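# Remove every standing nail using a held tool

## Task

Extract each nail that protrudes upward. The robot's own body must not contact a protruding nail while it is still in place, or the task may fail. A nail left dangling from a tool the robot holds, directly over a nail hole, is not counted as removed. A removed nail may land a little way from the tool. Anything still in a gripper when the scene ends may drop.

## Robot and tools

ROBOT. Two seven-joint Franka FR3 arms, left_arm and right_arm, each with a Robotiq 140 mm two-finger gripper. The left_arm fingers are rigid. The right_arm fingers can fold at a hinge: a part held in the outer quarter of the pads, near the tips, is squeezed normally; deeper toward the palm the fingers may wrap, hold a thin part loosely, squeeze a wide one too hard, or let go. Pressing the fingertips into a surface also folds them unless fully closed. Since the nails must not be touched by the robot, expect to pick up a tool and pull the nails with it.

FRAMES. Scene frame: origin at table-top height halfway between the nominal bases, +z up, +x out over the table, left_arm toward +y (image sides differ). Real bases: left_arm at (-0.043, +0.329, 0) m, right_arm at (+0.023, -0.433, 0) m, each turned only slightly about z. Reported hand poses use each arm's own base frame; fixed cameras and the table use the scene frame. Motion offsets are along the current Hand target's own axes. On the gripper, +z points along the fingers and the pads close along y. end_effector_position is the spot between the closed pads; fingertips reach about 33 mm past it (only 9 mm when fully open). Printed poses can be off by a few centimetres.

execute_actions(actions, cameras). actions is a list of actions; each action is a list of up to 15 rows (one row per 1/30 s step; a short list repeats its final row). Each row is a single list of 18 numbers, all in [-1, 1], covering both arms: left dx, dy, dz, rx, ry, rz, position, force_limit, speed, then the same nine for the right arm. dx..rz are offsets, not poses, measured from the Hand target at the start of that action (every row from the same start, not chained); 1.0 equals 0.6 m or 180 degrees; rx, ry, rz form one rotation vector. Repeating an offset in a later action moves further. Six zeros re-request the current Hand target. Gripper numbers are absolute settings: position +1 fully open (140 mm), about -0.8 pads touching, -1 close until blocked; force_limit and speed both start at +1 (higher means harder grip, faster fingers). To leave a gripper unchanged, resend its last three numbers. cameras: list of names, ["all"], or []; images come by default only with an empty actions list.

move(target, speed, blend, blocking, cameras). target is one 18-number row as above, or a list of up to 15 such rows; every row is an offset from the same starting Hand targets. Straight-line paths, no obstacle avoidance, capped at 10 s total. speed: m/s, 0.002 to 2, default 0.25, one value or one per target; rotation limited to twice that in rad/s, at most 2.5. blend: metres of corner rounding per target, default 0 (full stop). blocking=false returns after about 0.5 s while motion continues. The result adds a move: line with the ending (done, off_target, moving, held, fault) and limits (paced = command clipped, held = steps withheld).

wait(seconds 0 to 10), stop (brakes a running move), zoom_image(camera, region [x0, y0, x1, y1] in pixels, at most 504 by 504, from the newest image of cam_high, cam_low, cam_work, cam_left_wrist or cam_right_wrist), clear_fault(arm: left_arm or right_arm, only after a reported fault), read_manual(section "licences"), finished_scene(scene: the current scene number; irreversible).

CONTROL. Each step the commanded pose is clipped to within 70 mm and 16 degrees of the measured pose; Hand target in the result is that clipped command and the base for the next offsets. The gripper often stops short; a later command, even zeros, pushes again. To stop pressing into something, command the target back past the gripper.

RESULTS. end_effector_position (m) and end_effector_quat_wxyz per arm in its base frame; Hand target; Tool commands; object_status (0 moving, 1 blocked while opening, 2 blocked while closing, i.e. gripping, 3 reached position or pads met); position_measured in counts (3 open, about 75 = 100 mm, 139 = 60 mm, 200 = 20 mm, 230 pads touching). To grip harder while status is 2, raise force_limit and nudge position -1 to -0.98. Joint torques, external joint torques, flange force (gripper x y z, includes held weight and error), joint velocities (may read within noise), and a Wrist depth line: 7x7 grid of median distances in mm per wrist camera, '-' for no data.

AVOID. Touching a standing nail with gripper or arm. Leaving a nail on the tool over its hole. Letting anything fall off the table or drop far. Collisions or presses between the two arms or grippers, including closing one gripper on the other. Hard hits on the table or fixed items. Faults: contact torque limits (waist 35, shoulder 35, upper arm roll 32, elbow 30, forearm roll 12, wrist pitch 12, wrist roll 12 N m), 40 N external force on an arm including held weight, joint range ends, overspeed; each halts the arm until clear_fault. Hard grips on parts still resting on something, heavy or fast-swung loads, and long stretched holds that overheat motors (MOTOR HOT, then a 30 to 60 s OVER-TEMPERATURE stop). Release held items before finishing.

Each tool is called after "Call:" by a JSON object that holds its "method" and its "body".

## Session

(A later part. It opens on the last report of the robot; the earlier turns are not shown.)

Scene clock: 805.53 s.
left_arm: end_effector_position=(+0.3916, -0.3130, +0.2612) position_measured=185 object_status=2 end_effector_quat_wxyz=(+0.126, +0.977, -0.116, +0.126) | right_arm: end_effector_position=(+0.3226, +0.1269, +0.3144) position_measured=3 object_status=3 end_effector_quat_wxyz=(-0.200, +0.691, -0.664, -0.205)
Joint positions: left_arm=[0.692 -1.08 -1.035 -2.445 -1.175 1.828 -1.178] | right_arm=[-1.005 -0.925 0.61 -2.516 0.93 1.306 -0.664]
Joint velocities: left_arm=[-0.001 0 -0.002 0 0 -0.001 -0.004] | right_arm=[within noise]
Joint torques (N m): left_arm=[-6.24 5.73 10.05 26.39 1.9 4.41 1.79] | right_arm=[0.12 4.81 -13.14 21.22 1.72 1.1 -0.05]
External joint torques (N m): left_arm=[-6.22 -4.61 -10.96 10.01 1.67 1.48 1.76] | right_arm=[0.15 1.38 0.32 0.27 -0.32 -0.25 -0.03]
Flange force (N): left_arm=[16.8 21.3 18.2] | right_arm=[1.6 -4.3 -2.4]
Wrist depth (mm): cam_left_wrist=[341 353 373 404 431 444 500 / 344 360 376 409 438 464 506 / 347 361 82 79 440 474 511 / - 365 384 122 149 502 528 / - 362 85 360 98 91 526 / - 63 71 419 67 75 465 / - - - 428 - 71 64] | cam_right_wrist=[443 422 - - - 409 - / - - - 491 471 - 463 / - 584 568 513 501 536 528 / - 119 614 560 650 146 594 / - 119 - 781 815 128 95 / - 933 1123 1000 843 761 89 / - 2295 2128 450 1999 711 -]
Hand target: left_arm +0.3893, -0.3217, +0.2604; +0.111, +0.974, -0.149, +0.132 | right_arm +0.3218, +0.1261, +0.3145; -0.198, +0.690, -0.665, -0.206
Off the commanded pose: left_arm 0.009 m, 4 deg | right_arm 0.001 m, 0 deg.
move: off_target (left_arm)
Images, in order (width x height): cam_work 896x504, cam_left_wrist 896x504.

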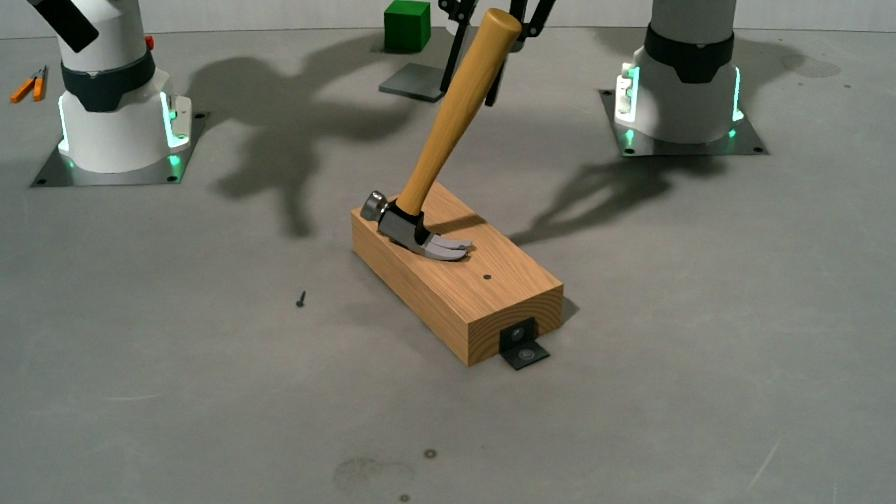

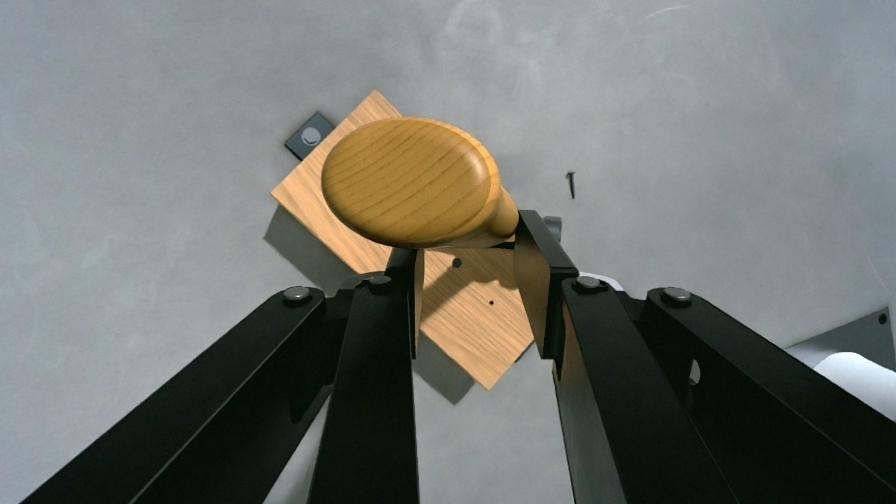

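Call:
{"method": "move", "body": {"target": [-0.002,0.05,0.002,0.032,0,0.0105,-1,1,1,0,0,0,0,0,0,1,1,1], "speed": 0.02, "cameras": ["cam_work"]}}

Call:
{"method": "zoom_image", "body": {"camera": "cam_work", "region": [400, 190, 500, 290]}}

Scene clock: 814.00 s.
left_arm: end_effector_position=(+0.3803, -0.3500, +0.2656) position_measured=185 object_status=2 end_effector_quat_wxyz=(+0.062, +0.975, -0.160, +0.143) | right_arm: end_effector_position=(+0.3226, +0.1269, +0.3144) position_measured=3 object_status=3 end_effector_quat_wxyz=(-0.200, +0.691, -0.664, -0.205)
Joint positions: left_arm=[0.674 -1.169 -1.098 -2.356 -1.13 1.815 -1.233] | right_arm=[-1.005 -0.925 0.61 -2.516 0.93 1.306 -0.664]
Joint velocities: left_arm=[-0.001 -0.001 0.001 -0.001 0.001 0 -0.005] | right_arm=[within noise]
Joint torques (N m): left_arm=[-0.29 13.87 21.86 15.96 0.65 2.64 -0.29] | right_arm=[0.12 4.81 -13.18 21.11 1.74 1.09 -0.04]
External joint torques (N m): left_arm=[-0.41 -0.27 -1.76 2.01 0.12 -0.54 -0.3] | right_arm=[0.16 1.44 0.31 0.07 -0.3 -0.26 -0.02]
Flange force (N): left_arm=[5.9 5.2 1.2] | right_arm=[1.8 -4.0 -2.0]
Wrist depth (mm): cam_left_wrist=[385 393 400 411 419 438 436 / 389 398 398 406 420 428 441 / 389 398 82 79 424 434 450 / 389 399 404 142 155 434 - / 390 - 85 360 98 91 454 / - 63 71 418 68 74 447 / - - - 423 - - 63] | cam_right_wrist=[- - 428 - - 426 416 / - - 485 - 461 463 419 / - - 552 509 520 - - / - 119 612 549 634 136 630 / - 119 - - - 128 99 / - 105 - 412 943 754 89 / - - - 380 2336 706 -]
Hand target: left_arm +0.3789, -0.3497, +0.2642; +0.059, +0.975, -0.158, +0.141 | right_arm +0.3218, +0.1261, +0.3145; -0.198, +0.690, -0.665, -0.206
Off the commanded pose: left_arm 0.002 m, 0 deg | right_arm 0.001 m, 0 deg.
move: done
Images, in order (width x height): cam_work 896x504.

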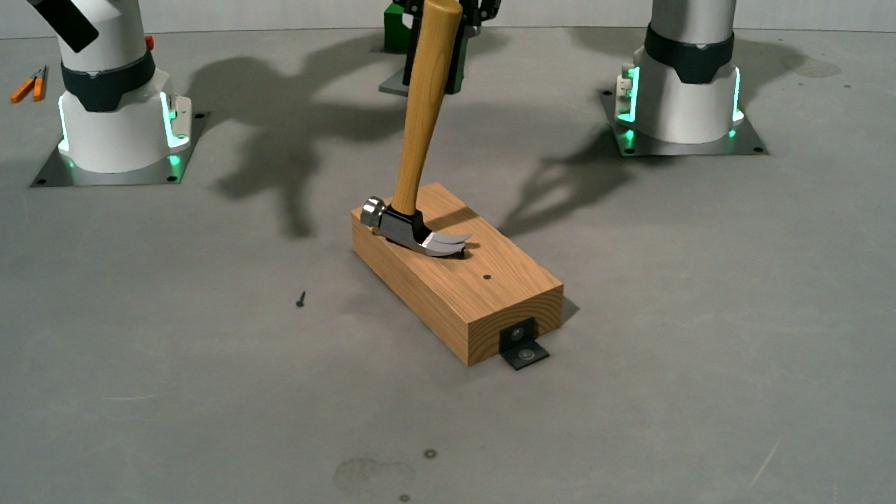

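Scaled by 5.040.

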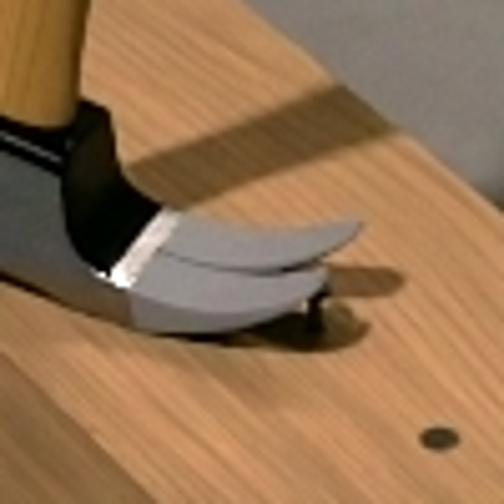

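Call:
{"method": "move", "body": {"target": [[0.013,0.0535,-0.044,0,0,0,-1,1,1,0,0,0,0,0,0,1,1,1],[-0.003,-0.146,0.002,-0.213,0.002,-0.059,-1,1,1,0,0,0,0,0,0,1,1,1]], "speed": 0.08, "cameras": ["cam_work","cam_left_wrist"]}}

Call:
{"method": "zoom_image", "body": {"camera": "cam_work", "region": [400, 190, 500, 290]}}

Call:
{"method": "zoom_image", "body": {"camera": "cam_left_wrist", "region": [300, 180, 400, 280]}}

Scene clock: 829.90 s.
left_arm: end_effector_position=(+0.4053, -0.2650, +0.2533) position_measured=185 object_status=2 end_effector_quat_wxyz=(+0.385, +0.914, -0.105, +0.077) | right_arm: end_effector_position=(+0.3226, +0.1269, +0.3144) position_measured=3 object_status=3 end_effector_quat_wxyz=(-0.200, +0.691, -0.664, -0.205)
Joint positions: left_arm=[0.746 -0.603 -0.82 -2.568 -1.305 1.784 -0.764] | right_arm=[-1.005 -0.925 0.61 -2.516 0.93 1.306 -0.664]
Joint velocities: left_arm=[-0.002 0 0 0 0.001 0.001 0.004] | right_arm=[within noise]
Joint torques (N m): left_arm=[-0.55 -3.06 12.73 24.96 -2.13 0.29 0.16] | right_arm=[0.13 4.84 -13.15 21.18 1.74 1.1 -0.03]
External joint torques (N m): left_arm=[-0.54 0.67 1.82 3.79 -1.37 -0.63 0.08] | right_arm=[0.18 1.42 0.31 0.22 -0.3 -0.25 -0.01]
Flange force (N): left_arm=[7.4 2.7 -3.9] | right_arm=[1.6 -4.3 -2.3]
Wrist depth (mm): cam_left_wrist=[264 321 392 460 - 3225 - / 267 293 306 432 - 4115 3060 / 267 275 82 79 - 4045 2363 / 270 302 310 122 156 918 3361 / 269 296 85 470 98 91 457 / - 63 71 472 68 74 436 / - - - 496 - - 63] | cam_right_wrist=[- 421 - 407 - 416 - / - - - - - - 453 / 598 565 - 516 522 545 - / 673 119 543 528 615 146 - / - 119 - 783 - 128 95 / - 111 - - 981 750 89 / - - 2095 554 2315 711 -]
Hand target: left_arm +0.4061, -0.2667, +0.2562; +0.389, +0.912, -0.106, +0.078 | right_arm +0.3218, +0.1261, +0.3145; -0.198, +0.690, -0.665, -0.206
Off the commanded pose: left_arm 0.004 m, 1 deg | right_arm 0.001 m, 0 deg.
move: off_target (left_arm)
Images, in order (width x height): cam_work 896x504, cam_left_wrist 896x504.

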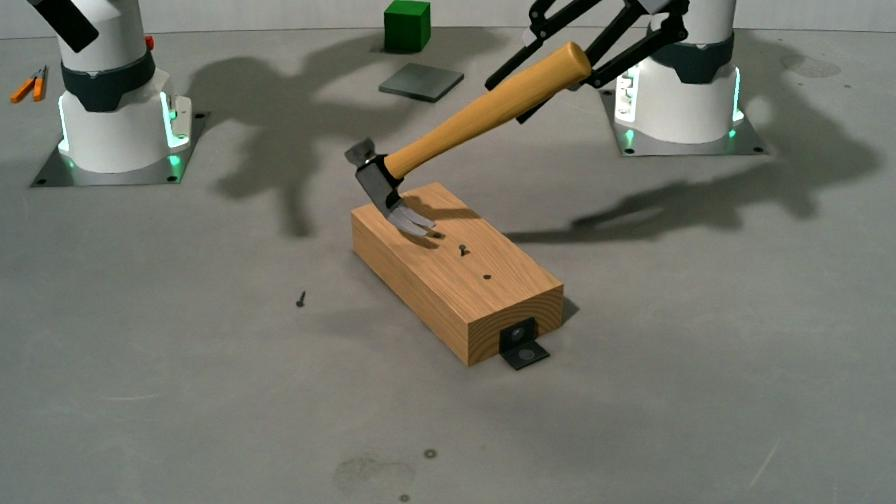

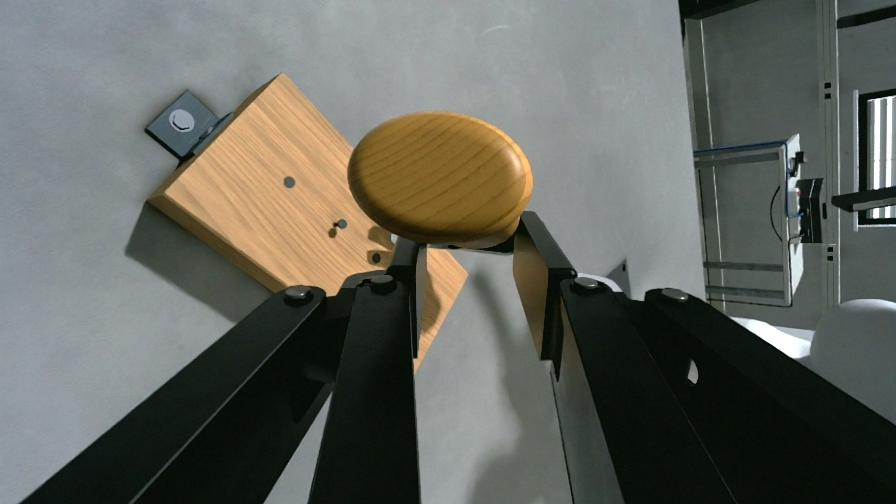

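Scaled by 5.040.

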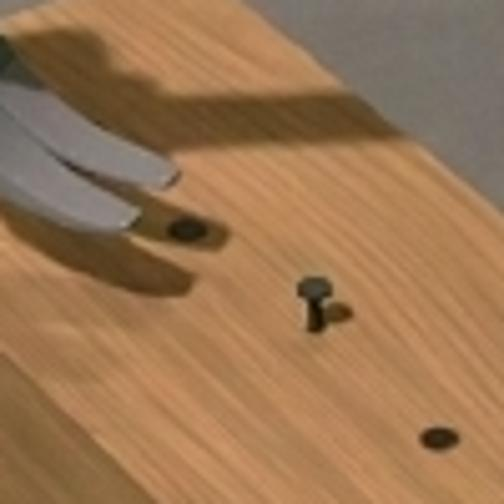

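Scaled by 5.040.

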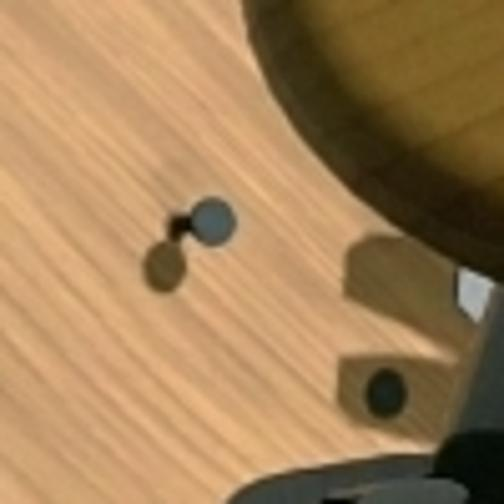

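Call:
{"method": "move", "body": {"target": [[-0.0048,-0.0147,0.0152,0,0,0,-1,1,1,0,0,0,0,0,0,1,1,1],[0.0023,-0.0417,-0.0085,0,0,0,-1,1,1,0,0,0,0,0,0,1,1,1]], "speed": 0.05, "cameras": ["cam_work","cam_left_wrist","cam_right_wrist"]}}

Call:
{"method": "zoom_image", "body": {"camera": "cam_work", "region": [400, 190, 500, 290]}}

Call:
{"method": "zoom_image", "body": {"camera": "cam_left_wrist", "region": [300, 180, 400, 280]}}

Call:
{"method": "zoom_image", "body": {"camera": "cam_right_wrist", "region": [380, 210, 460, 290]}}

Scene clock: 846.87 s.
left_arm: end_effector_position=(+0.4130, -0.2447, +0.2399) position_measured=185 object_status=2 end_effector_quat_wxyz=(+0.386, +0.913, -0.104, +0.078) | right_arm: end_effector_position=(+0.3226, +0.1269, +0.3144) position_measured=3 object_status=3 end_effector_quat_wxyz=(-0.200, +0.691, -0.664, -0.205)
Joint positions: left_arm=[0.778 -0.54 -0.818 -2.567 -1.275 1.813 -0.714] | right_arm=[-1.005 -0.925 0.61 -2.516 0.93 1.306 -0.664]
Joint velocities: left_arm=[0 0.001 -0.001 0.001 0.001 0.001 0.005] | right_arm=[within noise]
Joint torques (N m): left_arm=[-0.25 -4.63 11.5 25.47 -1.58 -0.06 0.16] | right_arm=[0.15 4.8 -13.15 21.22 1.74 1.1 -0.06]
External joint torques (N m): left_arm=[-0.29 0.69 1.6 4.27 -0.89 -0.91 0.09] | right_arm=[0.14 1.48 0.33 0.11 -0.32 -0.26 -0.04]
Flange force (N): left_arm=[9.7 1.8 -5.2] | right_arm=[1.9 -4.2 -2.1]
Wrist depth (mm): cam_left_wrist=[251 296 360 445 591 4045 3459 / 257 296 311 414 728 3978 3315 / 257 277 82 79 - - 3099 / 258 299 304 328 154 - 3315 / 259 278 85 379 98 92 582 / - 63 71 475 68 74 449 / - - - 477 - - 63] | cam_right_wrist=[441 - - 410 417 - 407 / 499 490 484 - - 453 461 / 593 584 560 514 525 540 526 / - 119 577 545 - 146 - / - 119 838 - - 128 95 / - 1019 1091 522 1027 754 89 / - 1955 2095 534 - 706 -]
Hand target: left_arm +0.4135, -0.2463, +0.2427; +0.389, +0.912, -0.106, +0.078 | right_arm +0.3218, +0.1261, +0.3145; -0.198, +0.690, -0.665, -0.206
Off the commanded pose: left_arm 0.003 m, 1 deg | right_arm 0.001 m, 0 deg.
move: done
Images, in order (width x height): cam_work 896x504, cam_left_wrist 896x504, cam_right_wrist 896x504.

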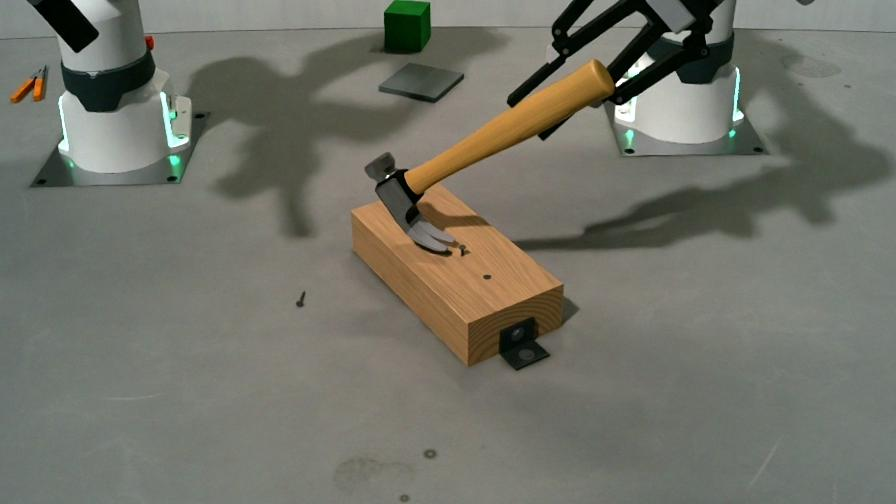

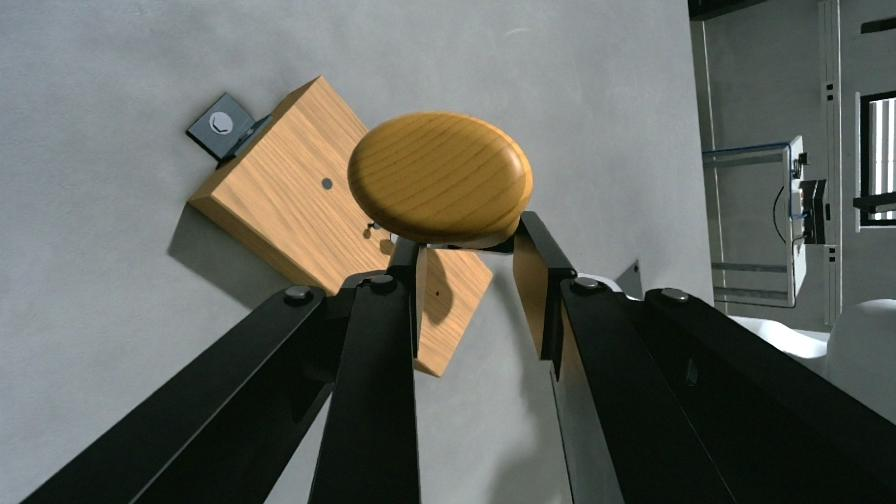

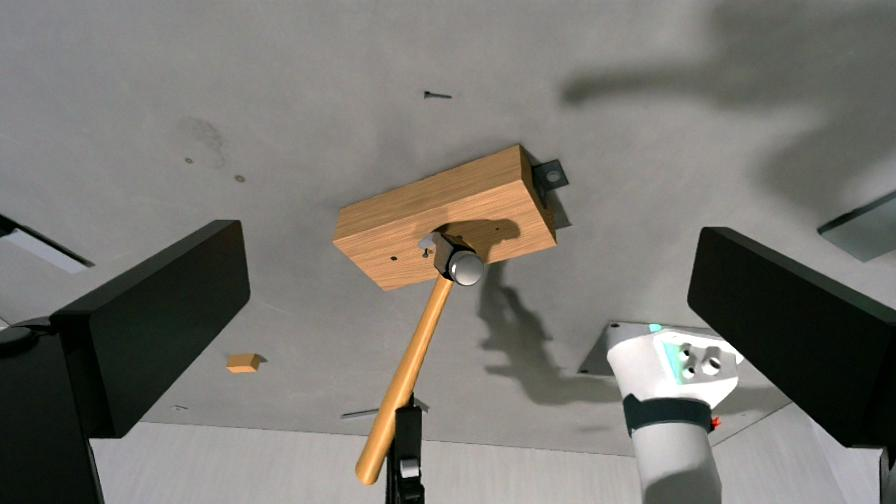

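Scaled by 5.040.

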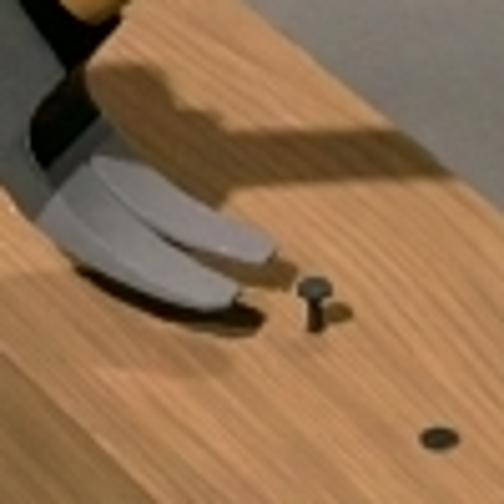

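Scaled by 5.040.

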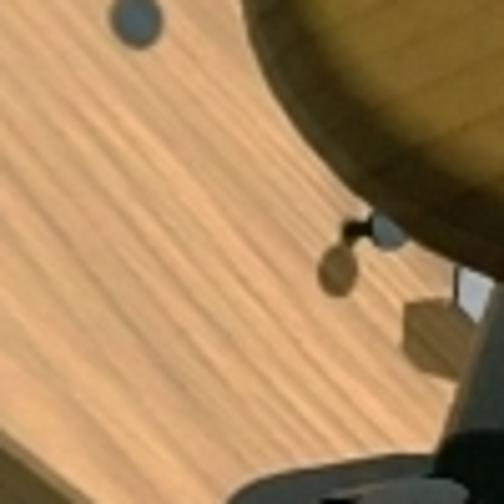

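Scaled by 6.300.

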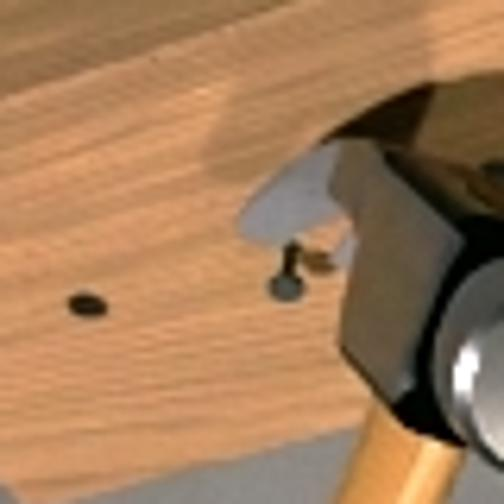

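Call:
{"method": "move", "body": {"target": [[0.0008,-0.0053,0.0061,0,0,0,-1,1,1,0,0,0,0,0,0,1,1,1],[0.0095,-0.0371,-0.0219,0,0,0,-1,1,1,0,0,0,0,0,0,1,1,1]], "speed": 0.03, "cameras": ["cam_work","cam_left_wrist","cam_right_wrist"]}}

Call:
{"method": "zoom_image", "body": {"camera": "cam_work", "region": [400, 190, 500, 290]}}

Call:
{"method": "zoom_image", "body": {"camera": "cam_right_wrist", "region": [380, 210, 460, 290]}}

Scene clock: 861.60 s.
left_arm: end_effector_position=(+0.4231, -0.2214, +0.2348) position_measured=185 object_status=2 end_effector_quat_wxyz=(+0.386, +0.913, -0.105, +0.077) | right_arm: end_effector_position=(+0.3226, +0.1269, +0.3144) position_measured=3 object_status=3 end_effector_quat_wxyz=(-0.200, +0.691, -0.664, -0.205)
Joint positions: left_arm=[0.816 -0.476 -0.804 -2.544 -1.225 1.824 -0.68] | right_arm=[-1.005 -0.925 0.61 -2.516 0.93 1.306 -0.664]
Joint velocities: left_arm=[0.001 -0.001 0.001 0.001 0.002 0 0.007] | right_arm=[within noise]
Joint torques (N m): left_arm=[-0.1 -6.53 10.38 25.66 -1.51 -0.06 -0.04] | right_arm=[0.15 4.79 -13.15 21.21 1.75 1.09 -0.03]
External joint torques (N m): left_arm=[-0.15 0.61 1.54 4.29 -0.86 -0.86 -0.12] | right_arm=[0.16 1.4 0.3 0.18 -0.31 -0.25 -0.01]
Flange force (N): left_arm=[10.0 1.6 -5.6] | right_arm=[1.6 -4.1 -2.2]
Wrist depth (mm): cam_left_wrist=[246 302 355 451 631 3182 4187 / 247 306 334 438 601 2875 4262 / 257 294 82 79 622 881 2040 / 254 295 319 122 156 2808 3788 / 254 279 85 387 98 91 595 / - 63 71 447 68 74 470 / - - - 467 - - 63] | cam_right_wrist=[- - - 420 404 - - / - - 497 464 493 - 457 / - - 568 504 523 552 515 / 680 119 586 543 614 146 - / - 119 815 774 - 128 95 / - 105 - - - 761 89 / - - - 522 1969 706 -]
Hand target: left_arm +0.4239, -0.2225, +0.2376; +0.389, +0.912, -0.106, +0.078 | right_arm +0.3218, +0.1261, +0.3145; -0.198, +0.690, -0.665, -0.206
Off the commanded pose: left_arm 0.003 m, 0 deg | right_arm 0.001 m, 0 deg.
move: done
Images, in order (width x height): cam_work 896x504, cam_left_wrist 896x504, cam_right_wrist 896x504.

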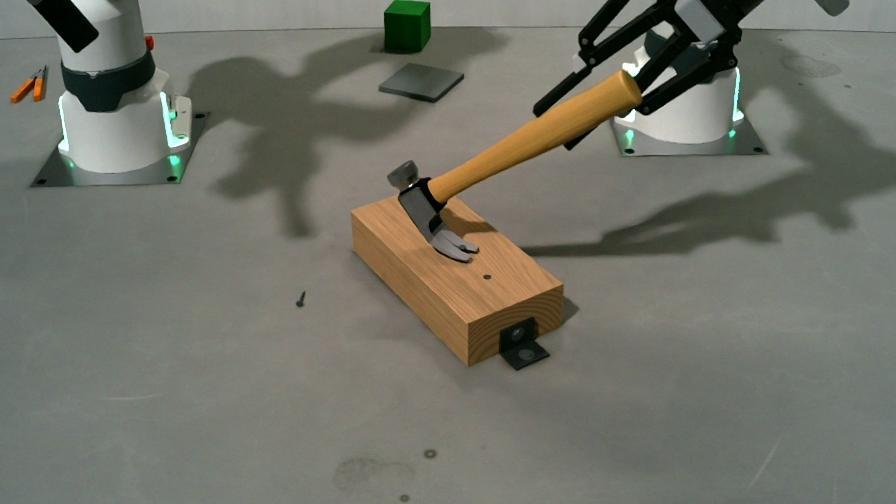

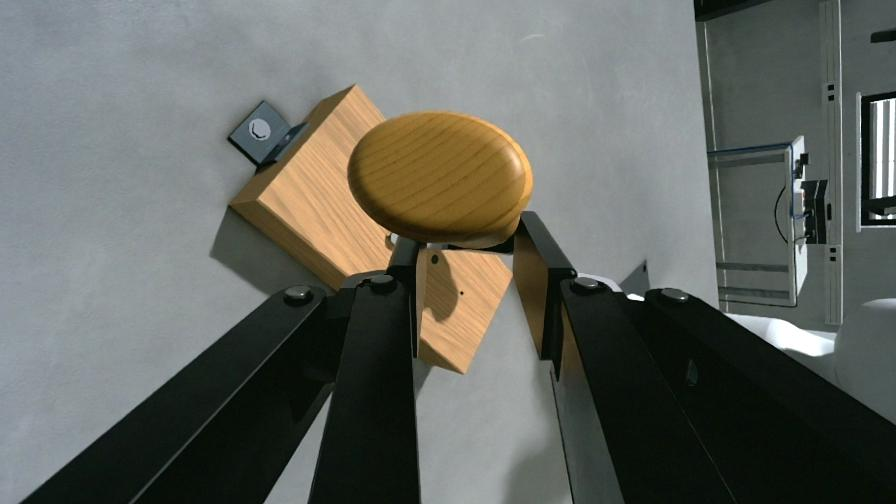

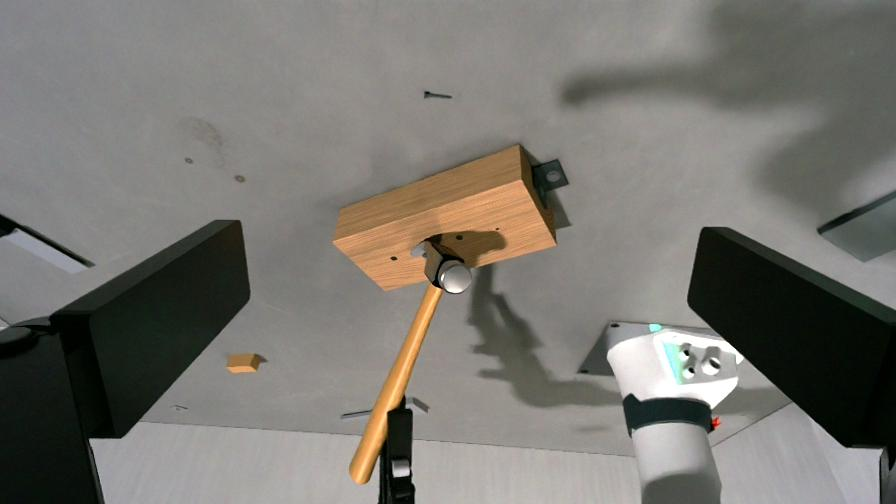

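Scaled by 5.040.

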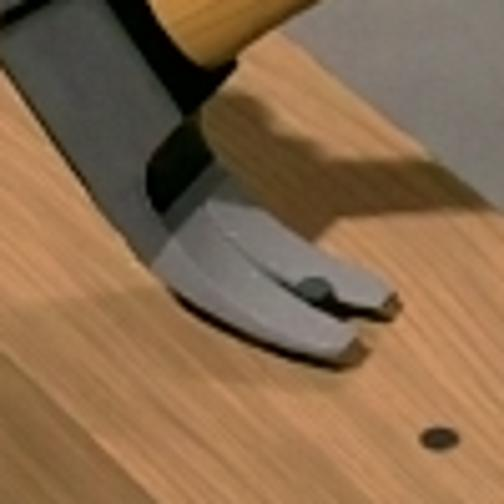

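Scaled by 6.300.

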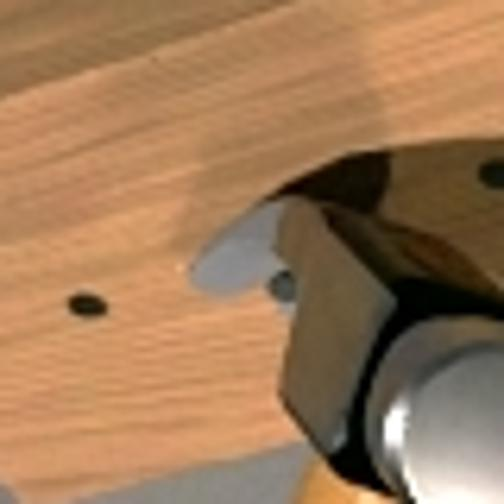

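Call:
{"method": "move", "body": {"target": [[0.002,-0.0096,-0.0063,0,0,0,-1,1,1,0,0,0,0,0,0,1,1,1],[-0.0027,0.043,0.0097,0.0633,0,0.021,-1,1,1,0,0,0,0,0,0,1,1,1]], "speed": 0.03, "cameras": ["cam_work","cam_left_wrist"]}}

Call:
{"method": "zoom_image", "body": {"camera": "cam_work", "region": [400, 190, 500, 290]}}

Scene clock: 872.63 s.
left_arm: end_effector_position=(+0.4129, -0.2449, +0.2485) position_measured=185 object_status=2 end_effector_quat_wxyz=(+0.295, +0.941, -0.132, +0.097) | right_arm: end_effector_position=(+0.3226, +0.1269, +0.3144) position_measured=3 object_status=3 end_effector_quat_wxyz=(-0.200, +0.691, -0.664, -0.205)
Joint positions: left_arm=[0.742 -0.698 -0.849 -2.548 -1.212 1.848 -0.797] | right_arm=[-1.005 -0.925 0.61 -2.516 0.93 1.306 -0.664]
Joint velocities: left_arm=[0 0 0 0 -0.001 0.001 -0.007] | right_arm=[within noise]
Joint torques (N m): left_arm=[0.63 -2.51 13.62 24.3 -0.65 2.23 -0.18] | right_arm=[0.11 4.81 -13.16 21.2 1.75 1.09 -0.07]
External joint torques (N m): left_arm=[0.63 -1.13 0.87 3.2 -0.25 0.57 -0.25] | right_arm=[0.16 1.4 0.32 0.25 -0.29 -0.25 -0.05]
Flange force (N): left_arm=[6.7 2.3 -3.3] | right_arm=[1.7 -4.3 -2.3]
Wrist depth (mm): cam_left_wrist=[279 313 362 436 566 - - / 281 326 348 440 - - 3182 / 282 326 82 79 559 - - / 287 323 345 357 157 - 3269 / 284 304 85 369 98 91 550 / - 63 71 426 68 74 491 / - - - 442 - - 63] | cam_right_wrist=[444 428 427 409 - - - / - - - 477 470 - 466 / - - - 512 511 - - / 691 119 557 541 661 137 - / - 120 774 - 725 128 95 / - 992 - 502 - 754 89 / - 2237 2095 - - 721 -]
Hand target: left_arm +0.4161, -0.2440, +0.2511; +0.294, +0.942, -0.128, +0.101 | right_arm +0.3218, +0.1261, +0.3145; -0.198, +0.690, -0.665, -0.206
Off the commanded pose: left_arm 0.004 m, 1 deg | right_arm 0.001 m, 0 deg.
move: off_target (left_arm)
Images, in order (width x height): cam_work 896x504, cam_left_wrist 896x504.

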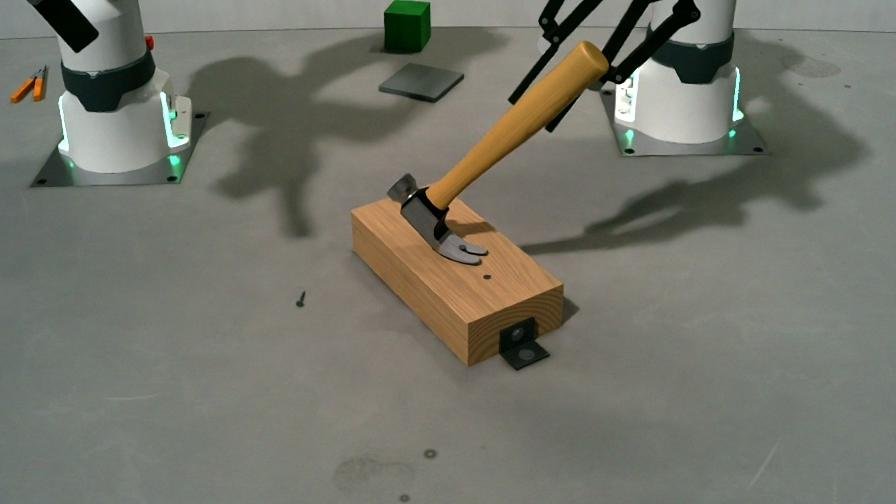

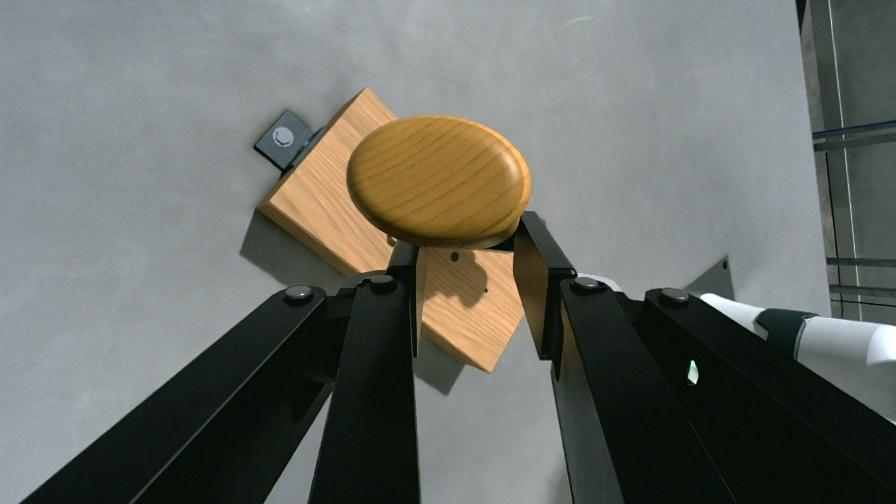

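Scaled by 5.040.

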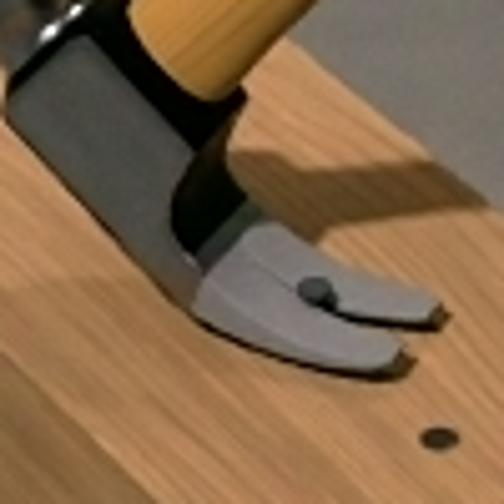

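Call:
{"method": "move", "body": {"target": [[-0.007,0.0588,0.0238,0.0633,0,0.021,-1,1,1,0,0,0,0,0,0,1,1,1],[-0.0167,0.1185,0.0555,0.1266,0,0.042,-1,1,1,0,0,0,0,0,0,1,1,1]], "speed": 0.03, "blend": 0.02, "cameras": ["cam_work","cam_left_wrist"]}}

Call:
{"method": "zoom_image", "body": {"camera": "cam_work", "region": [400, 190, 500, 290]}}

Scene clock: 887.93 s.
left_arm: end_effector_position=(+0.3905, -0.3165, +0.2635) position_measured=185 object_status=2 end_effector_quat_wxyz=(+0.104, +0.971, -0.161, +0.145) | right_arm: end_effector_position=(+0.3226, +0.1269, +0.3144) position_measured=3 object_status=3 end_effector_quat_wxyz=(-0.200, +0.691, -0.664, -0.205)
Joint positions: left_arm=[0.686 -1.136 -1.043 -2.446 -1.186 1.824 -1.101] | right_arm=[-1.005 -0.925 0.61 -2.516 0.93 1.306 -0.664]
Joint velocities: left_arm=[0.001 -0.002 0.001 -0.001 -0.001 -0.002 -0.005] | right_arm=[within noise]
Joint torques (N m): left_arm=[-1.55 9.34 12.48 19.32 1.21 3.74 0.12] | right_arm=[0.12 4.81 -13.19 21.19 1.73 1.09 -0.06]
External joint torques (N m): left_arm=[-1.66 -2.26 -9.26 3.93 0.92 0.7 0.09] | right_arm=[0.2 1.4 0.35 0.18 -0.31 -0.26 -0.04]
Flange force (N): left_arm=[13.9 11.5 19.6] | right_arm=[1.7 -4.1 -2.1]
Wrist depth (mm): cam_left_wrist=[363 378 395 403 - 456 482 / 364 381 390 81 433 457 453 / 365 384 82 79 433 463 483 / 363 377 389 133 433 457 483 / 374 375 85 358 98 91 481 / - 63 71 362 68 74 71 / - - - 417 - - 63] | cam_right_wrist=[- - 424 - - 409 407 / 496 - 474 - 474 447 - / 593 563 535 505 531 - - / - 119 678 543 - 137 - / - 119 - - - 128 95 / - 105 1082 992 - 754 89 / - - 2078 423 - 717 -]
Hand target: left_arm +0.3891, -0.3179, +0.2591; +0.095, +0.971, -0.167, +0.144 | right_arm +0.3218, +0.1261, +0.3145; -0.198, +0.690, -0.665, -0.206
Off the commanded pose: left_arm 0.005 m, 1 deg | right_arm 0.001 m, 0 deg.
move: off_target (left_arm)
Images, in order (width x height): cam_work 896x504, cam_left_wrist 896x504.

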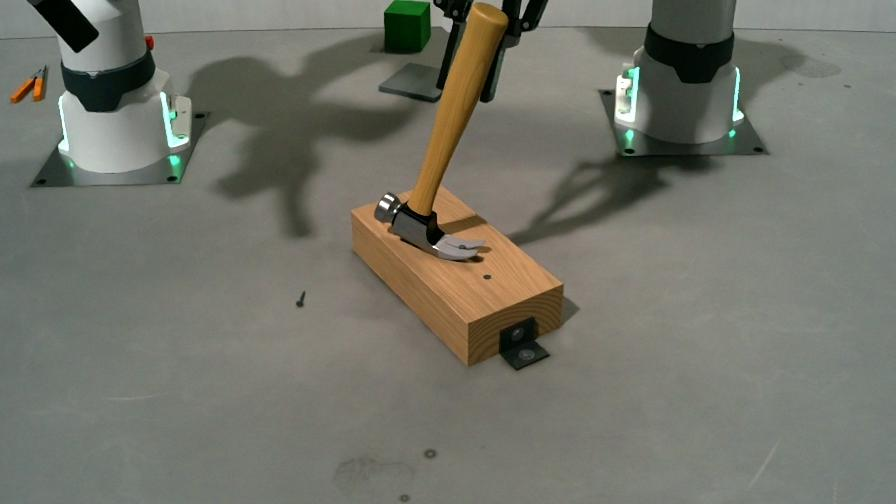

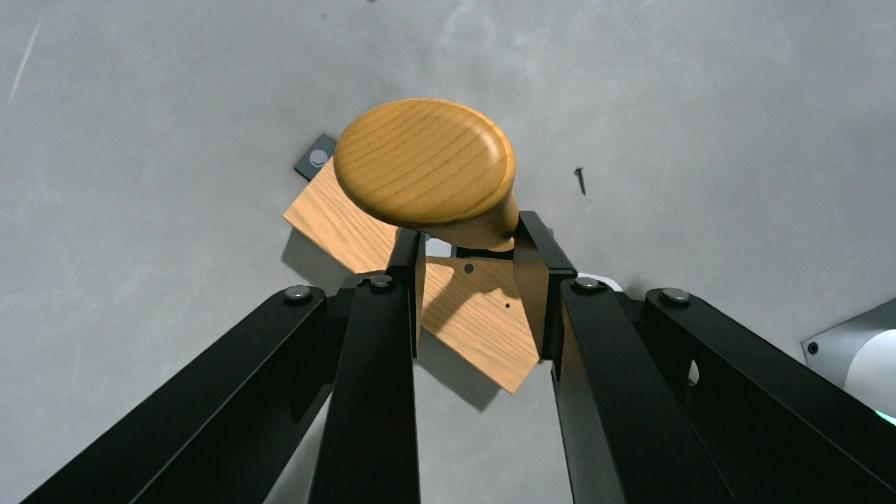

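Scaled by 5.040.

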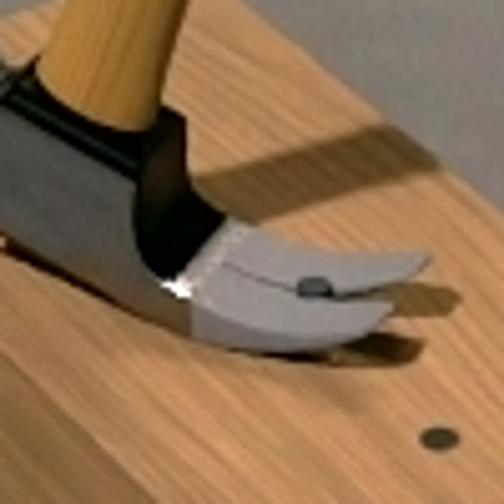

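Call:
{"method": "move", "body": {"target": [[0.0025,0.0597,-0.0048,0.042,0,0.014,-1,1,1,0,0,0,0,0,0,1,1,1],[0.002,0.118,-0.0017,0.074,0,0.0245,-1,1,1,0,0,0,0,0,0,1,1,1]], "speed": 0.03, "blend": 0.02, "cameras": ["cam_work","cam_left_wrist"]}}

Call:
{"method": "zoom_image", "body": {"camera": "cam_work", "region": [390, 180, 500, 290]}}

Scene clock: 899.73 s.
left_arm: end_effector_position=(+0.3714, -0.3664, +0.2654) position_measured=185 object_status=2 end_effector_quat_wxyz=(-0.028, +0.972, -0.168, +0.160) | right_arm: end_effector_position=(+0.3226, +0.1269, +0.3144) position_measured=3 object_status=3 end_effector_quat_wxyz=(-0.200, +0.691, -0.664, -0.205)
Joint positions: left_arm=[0.682 -1.28 -1.154 -2.259 -1.044 1.778 -1.339] | right_arm=[-1.005 -0.925 0.61 -2.516 0.93 1.306 -0.664]
Joint velocities: left_arm=[0 0.001 0 0.001 0 0 -0.004] | right_arm=[within noise]
Joint torques (N m): left_arm=[-9.08 17.26 25.51 23.83 -1.52 3.46 0.28] | right_arm=[0.16 4.8 -13.23 21.17 1.73 1.09 -0.04]
External joint torques (N m): left_arm=[-9.19 -1.02 -0.66 12.86 -2.44 0.12 0.29] | right_arm=[0.2 1.41 0.23 0.17 -0.31 -0.26 -0.03]
Flange force (N): left_arm=[8.5 23.0 -11.0] | right_arm=[1.7 -3.9 -2.3]
Wrist depth (mm): cam_left_wrist=[453 443 433 419 398 387 375 / 460 444 429 411 401 389 379 / 462 446 82 80 405 391 382 / - 451 433 133 399 391 386 / 492 - 85 361 98 91 382 / - 63 71 417 68 74 68 / - - - - - - 63] | cam_right_wrist=[441 428 - - 412 396 408 / 497 487 482 477 482 - 453 / - 574 - 510 524 523 - / - 119 636 553 - 137 615 / - 119 - 790 - 128 99 / - 1056 - 933 840 750 89 / - - 2181 361 - 700 -]
Hand target: left_arm +0.3650, -0.3836, +0.2701; -0.024, +0.968, -0.186, +0.165 | right_arm +0.3218, +0.1261, +0.3145; -0.198, +0.690, -0.665, -0.206
Off the commanded pose: left_arm 0.019 m, 2 deg | right_arm 0.001 m, 0 deg.
move: off_target (left_arm)
Images, in order (width x height): cam_work 896x504, cam_left_wrist 896x504.

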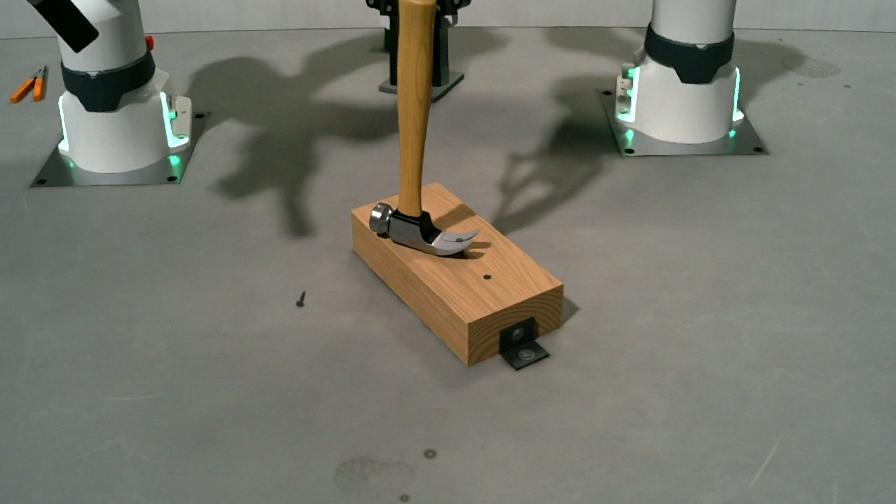

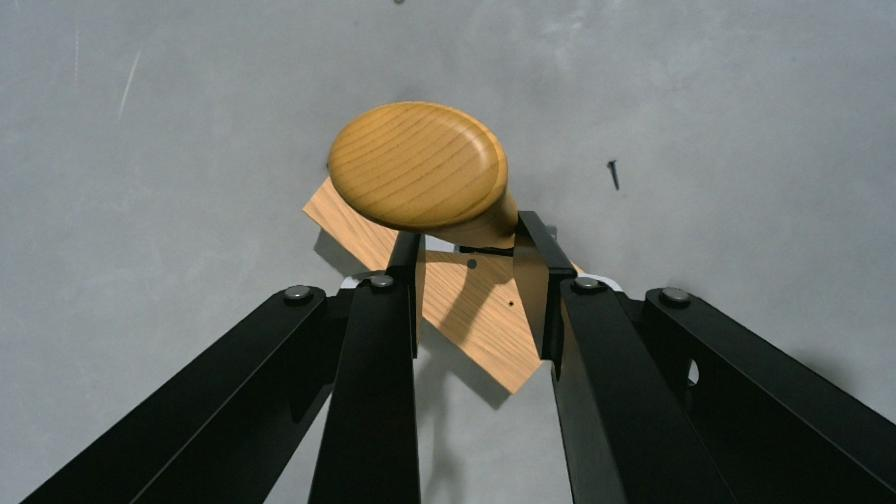

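Scaled by 4.582.

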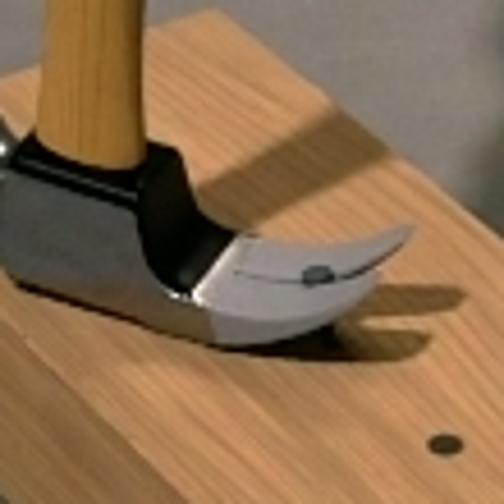

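Call:
{"method": "move", "body": {"target": [0.0037,0.0458,-0.009,0.042,0,0.014,-1,1,1,0,0,0,0,0,0,1,1,1], "speed": 0.03, "cameras": ["cam_work"]}}

Call:
{"method": "zoom_image", "body": {"camera": "cam_work", "region": [390, 180, 500, 290]}}

Scene clock: 906.80 s.
left_arm: end_effector_position=(+0.3532, -0.4103, +0.2690) position_measured=185 object_status=2 end_effector_quat_wxyz=(-0.089, +0.961, -0.199, +0.172) | right_arm: end_effector_position=(+0.3226, +0.1269, +0.3144) position_measured=3 object_status=3 end_effector_quat_wxyz=(-0.200, +0.691, -0.664, -0.205)
Joint positions: left_arm=[0.698 -1.358 -1.197 -2.112 -0.996 1.71 -1.41] | right_arm=[-1.005 -0.925 0.61 -2.516 0.93 1.306 -0.664]
Joint velocities: left_arm=[0 0 0 -0.001 0.002 -0.005 -0.005] | right_arm=[within noise]
Joint torques (N m): left_arm=[0.17 22.37 30.56 11.39 1.8 4.1 -0.2] | right_arm=[0.15 4.76 -13.21 21.21 1.73 1.09 -0.05]
External joint torques (N m): left_arm=[0.29 -0.38 2.1 3.21 0.57 0.78 -0.18] | right_arm=[0.17 1.36 0.26 0.2 -0.32 -0.26 -0.03]
Flange force (N): left_arm=[8.6 3.5 -6.9] | right_arm=[1.6 -3.9 -2.3]
Wrist depth (mm): cam_left_wrist=[534 492 463 428 400 374 350 / 547 501 468 82 399 372 363 / 532 511 82 80 402 376 355 / 559 493 481 133 391 375 353 / - 515 85 370 98 91 355 / - 63 71 431 68 74 71 / - - - - - - 63] | cam_right_wrist=[- 428 - - - - 408 / 527 - 474 476 - - - / - - 568 510 508 - 530 / 655 119 589 532 - 137 - / - 120 822 440 - 128 95 / - 105 1068 361 874 763 89 / - - 2015 342 301 711 -]
Hand target: left_arm +0.3555, -0.4099, +0.2729; -0.091, +0.960, -0.196, +0.177 | right_arm +0.3218, +0.1261, +0.3145; -0.198, +0.690, -0.665, -0.206
Off the commanded pose: left_arm 0.005 m, 1 deg | right_arm 0.001 m, 0 deg.
move: off_target (left_arm)
Images, in order (width x height): cam_work 896x504.

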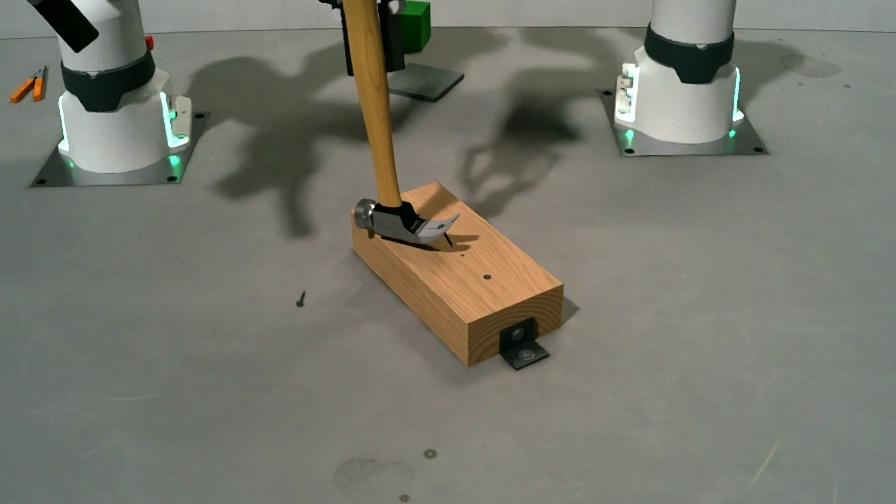

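Scaled by 4.582.

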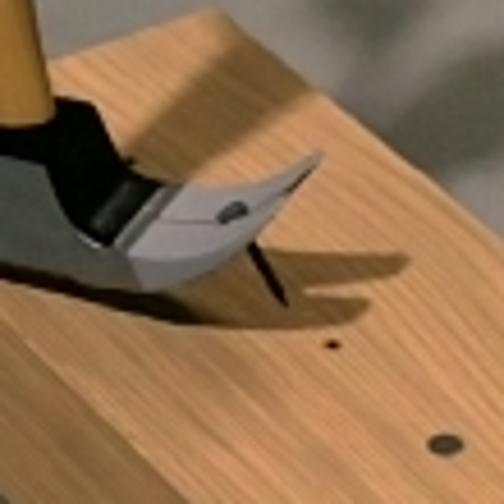

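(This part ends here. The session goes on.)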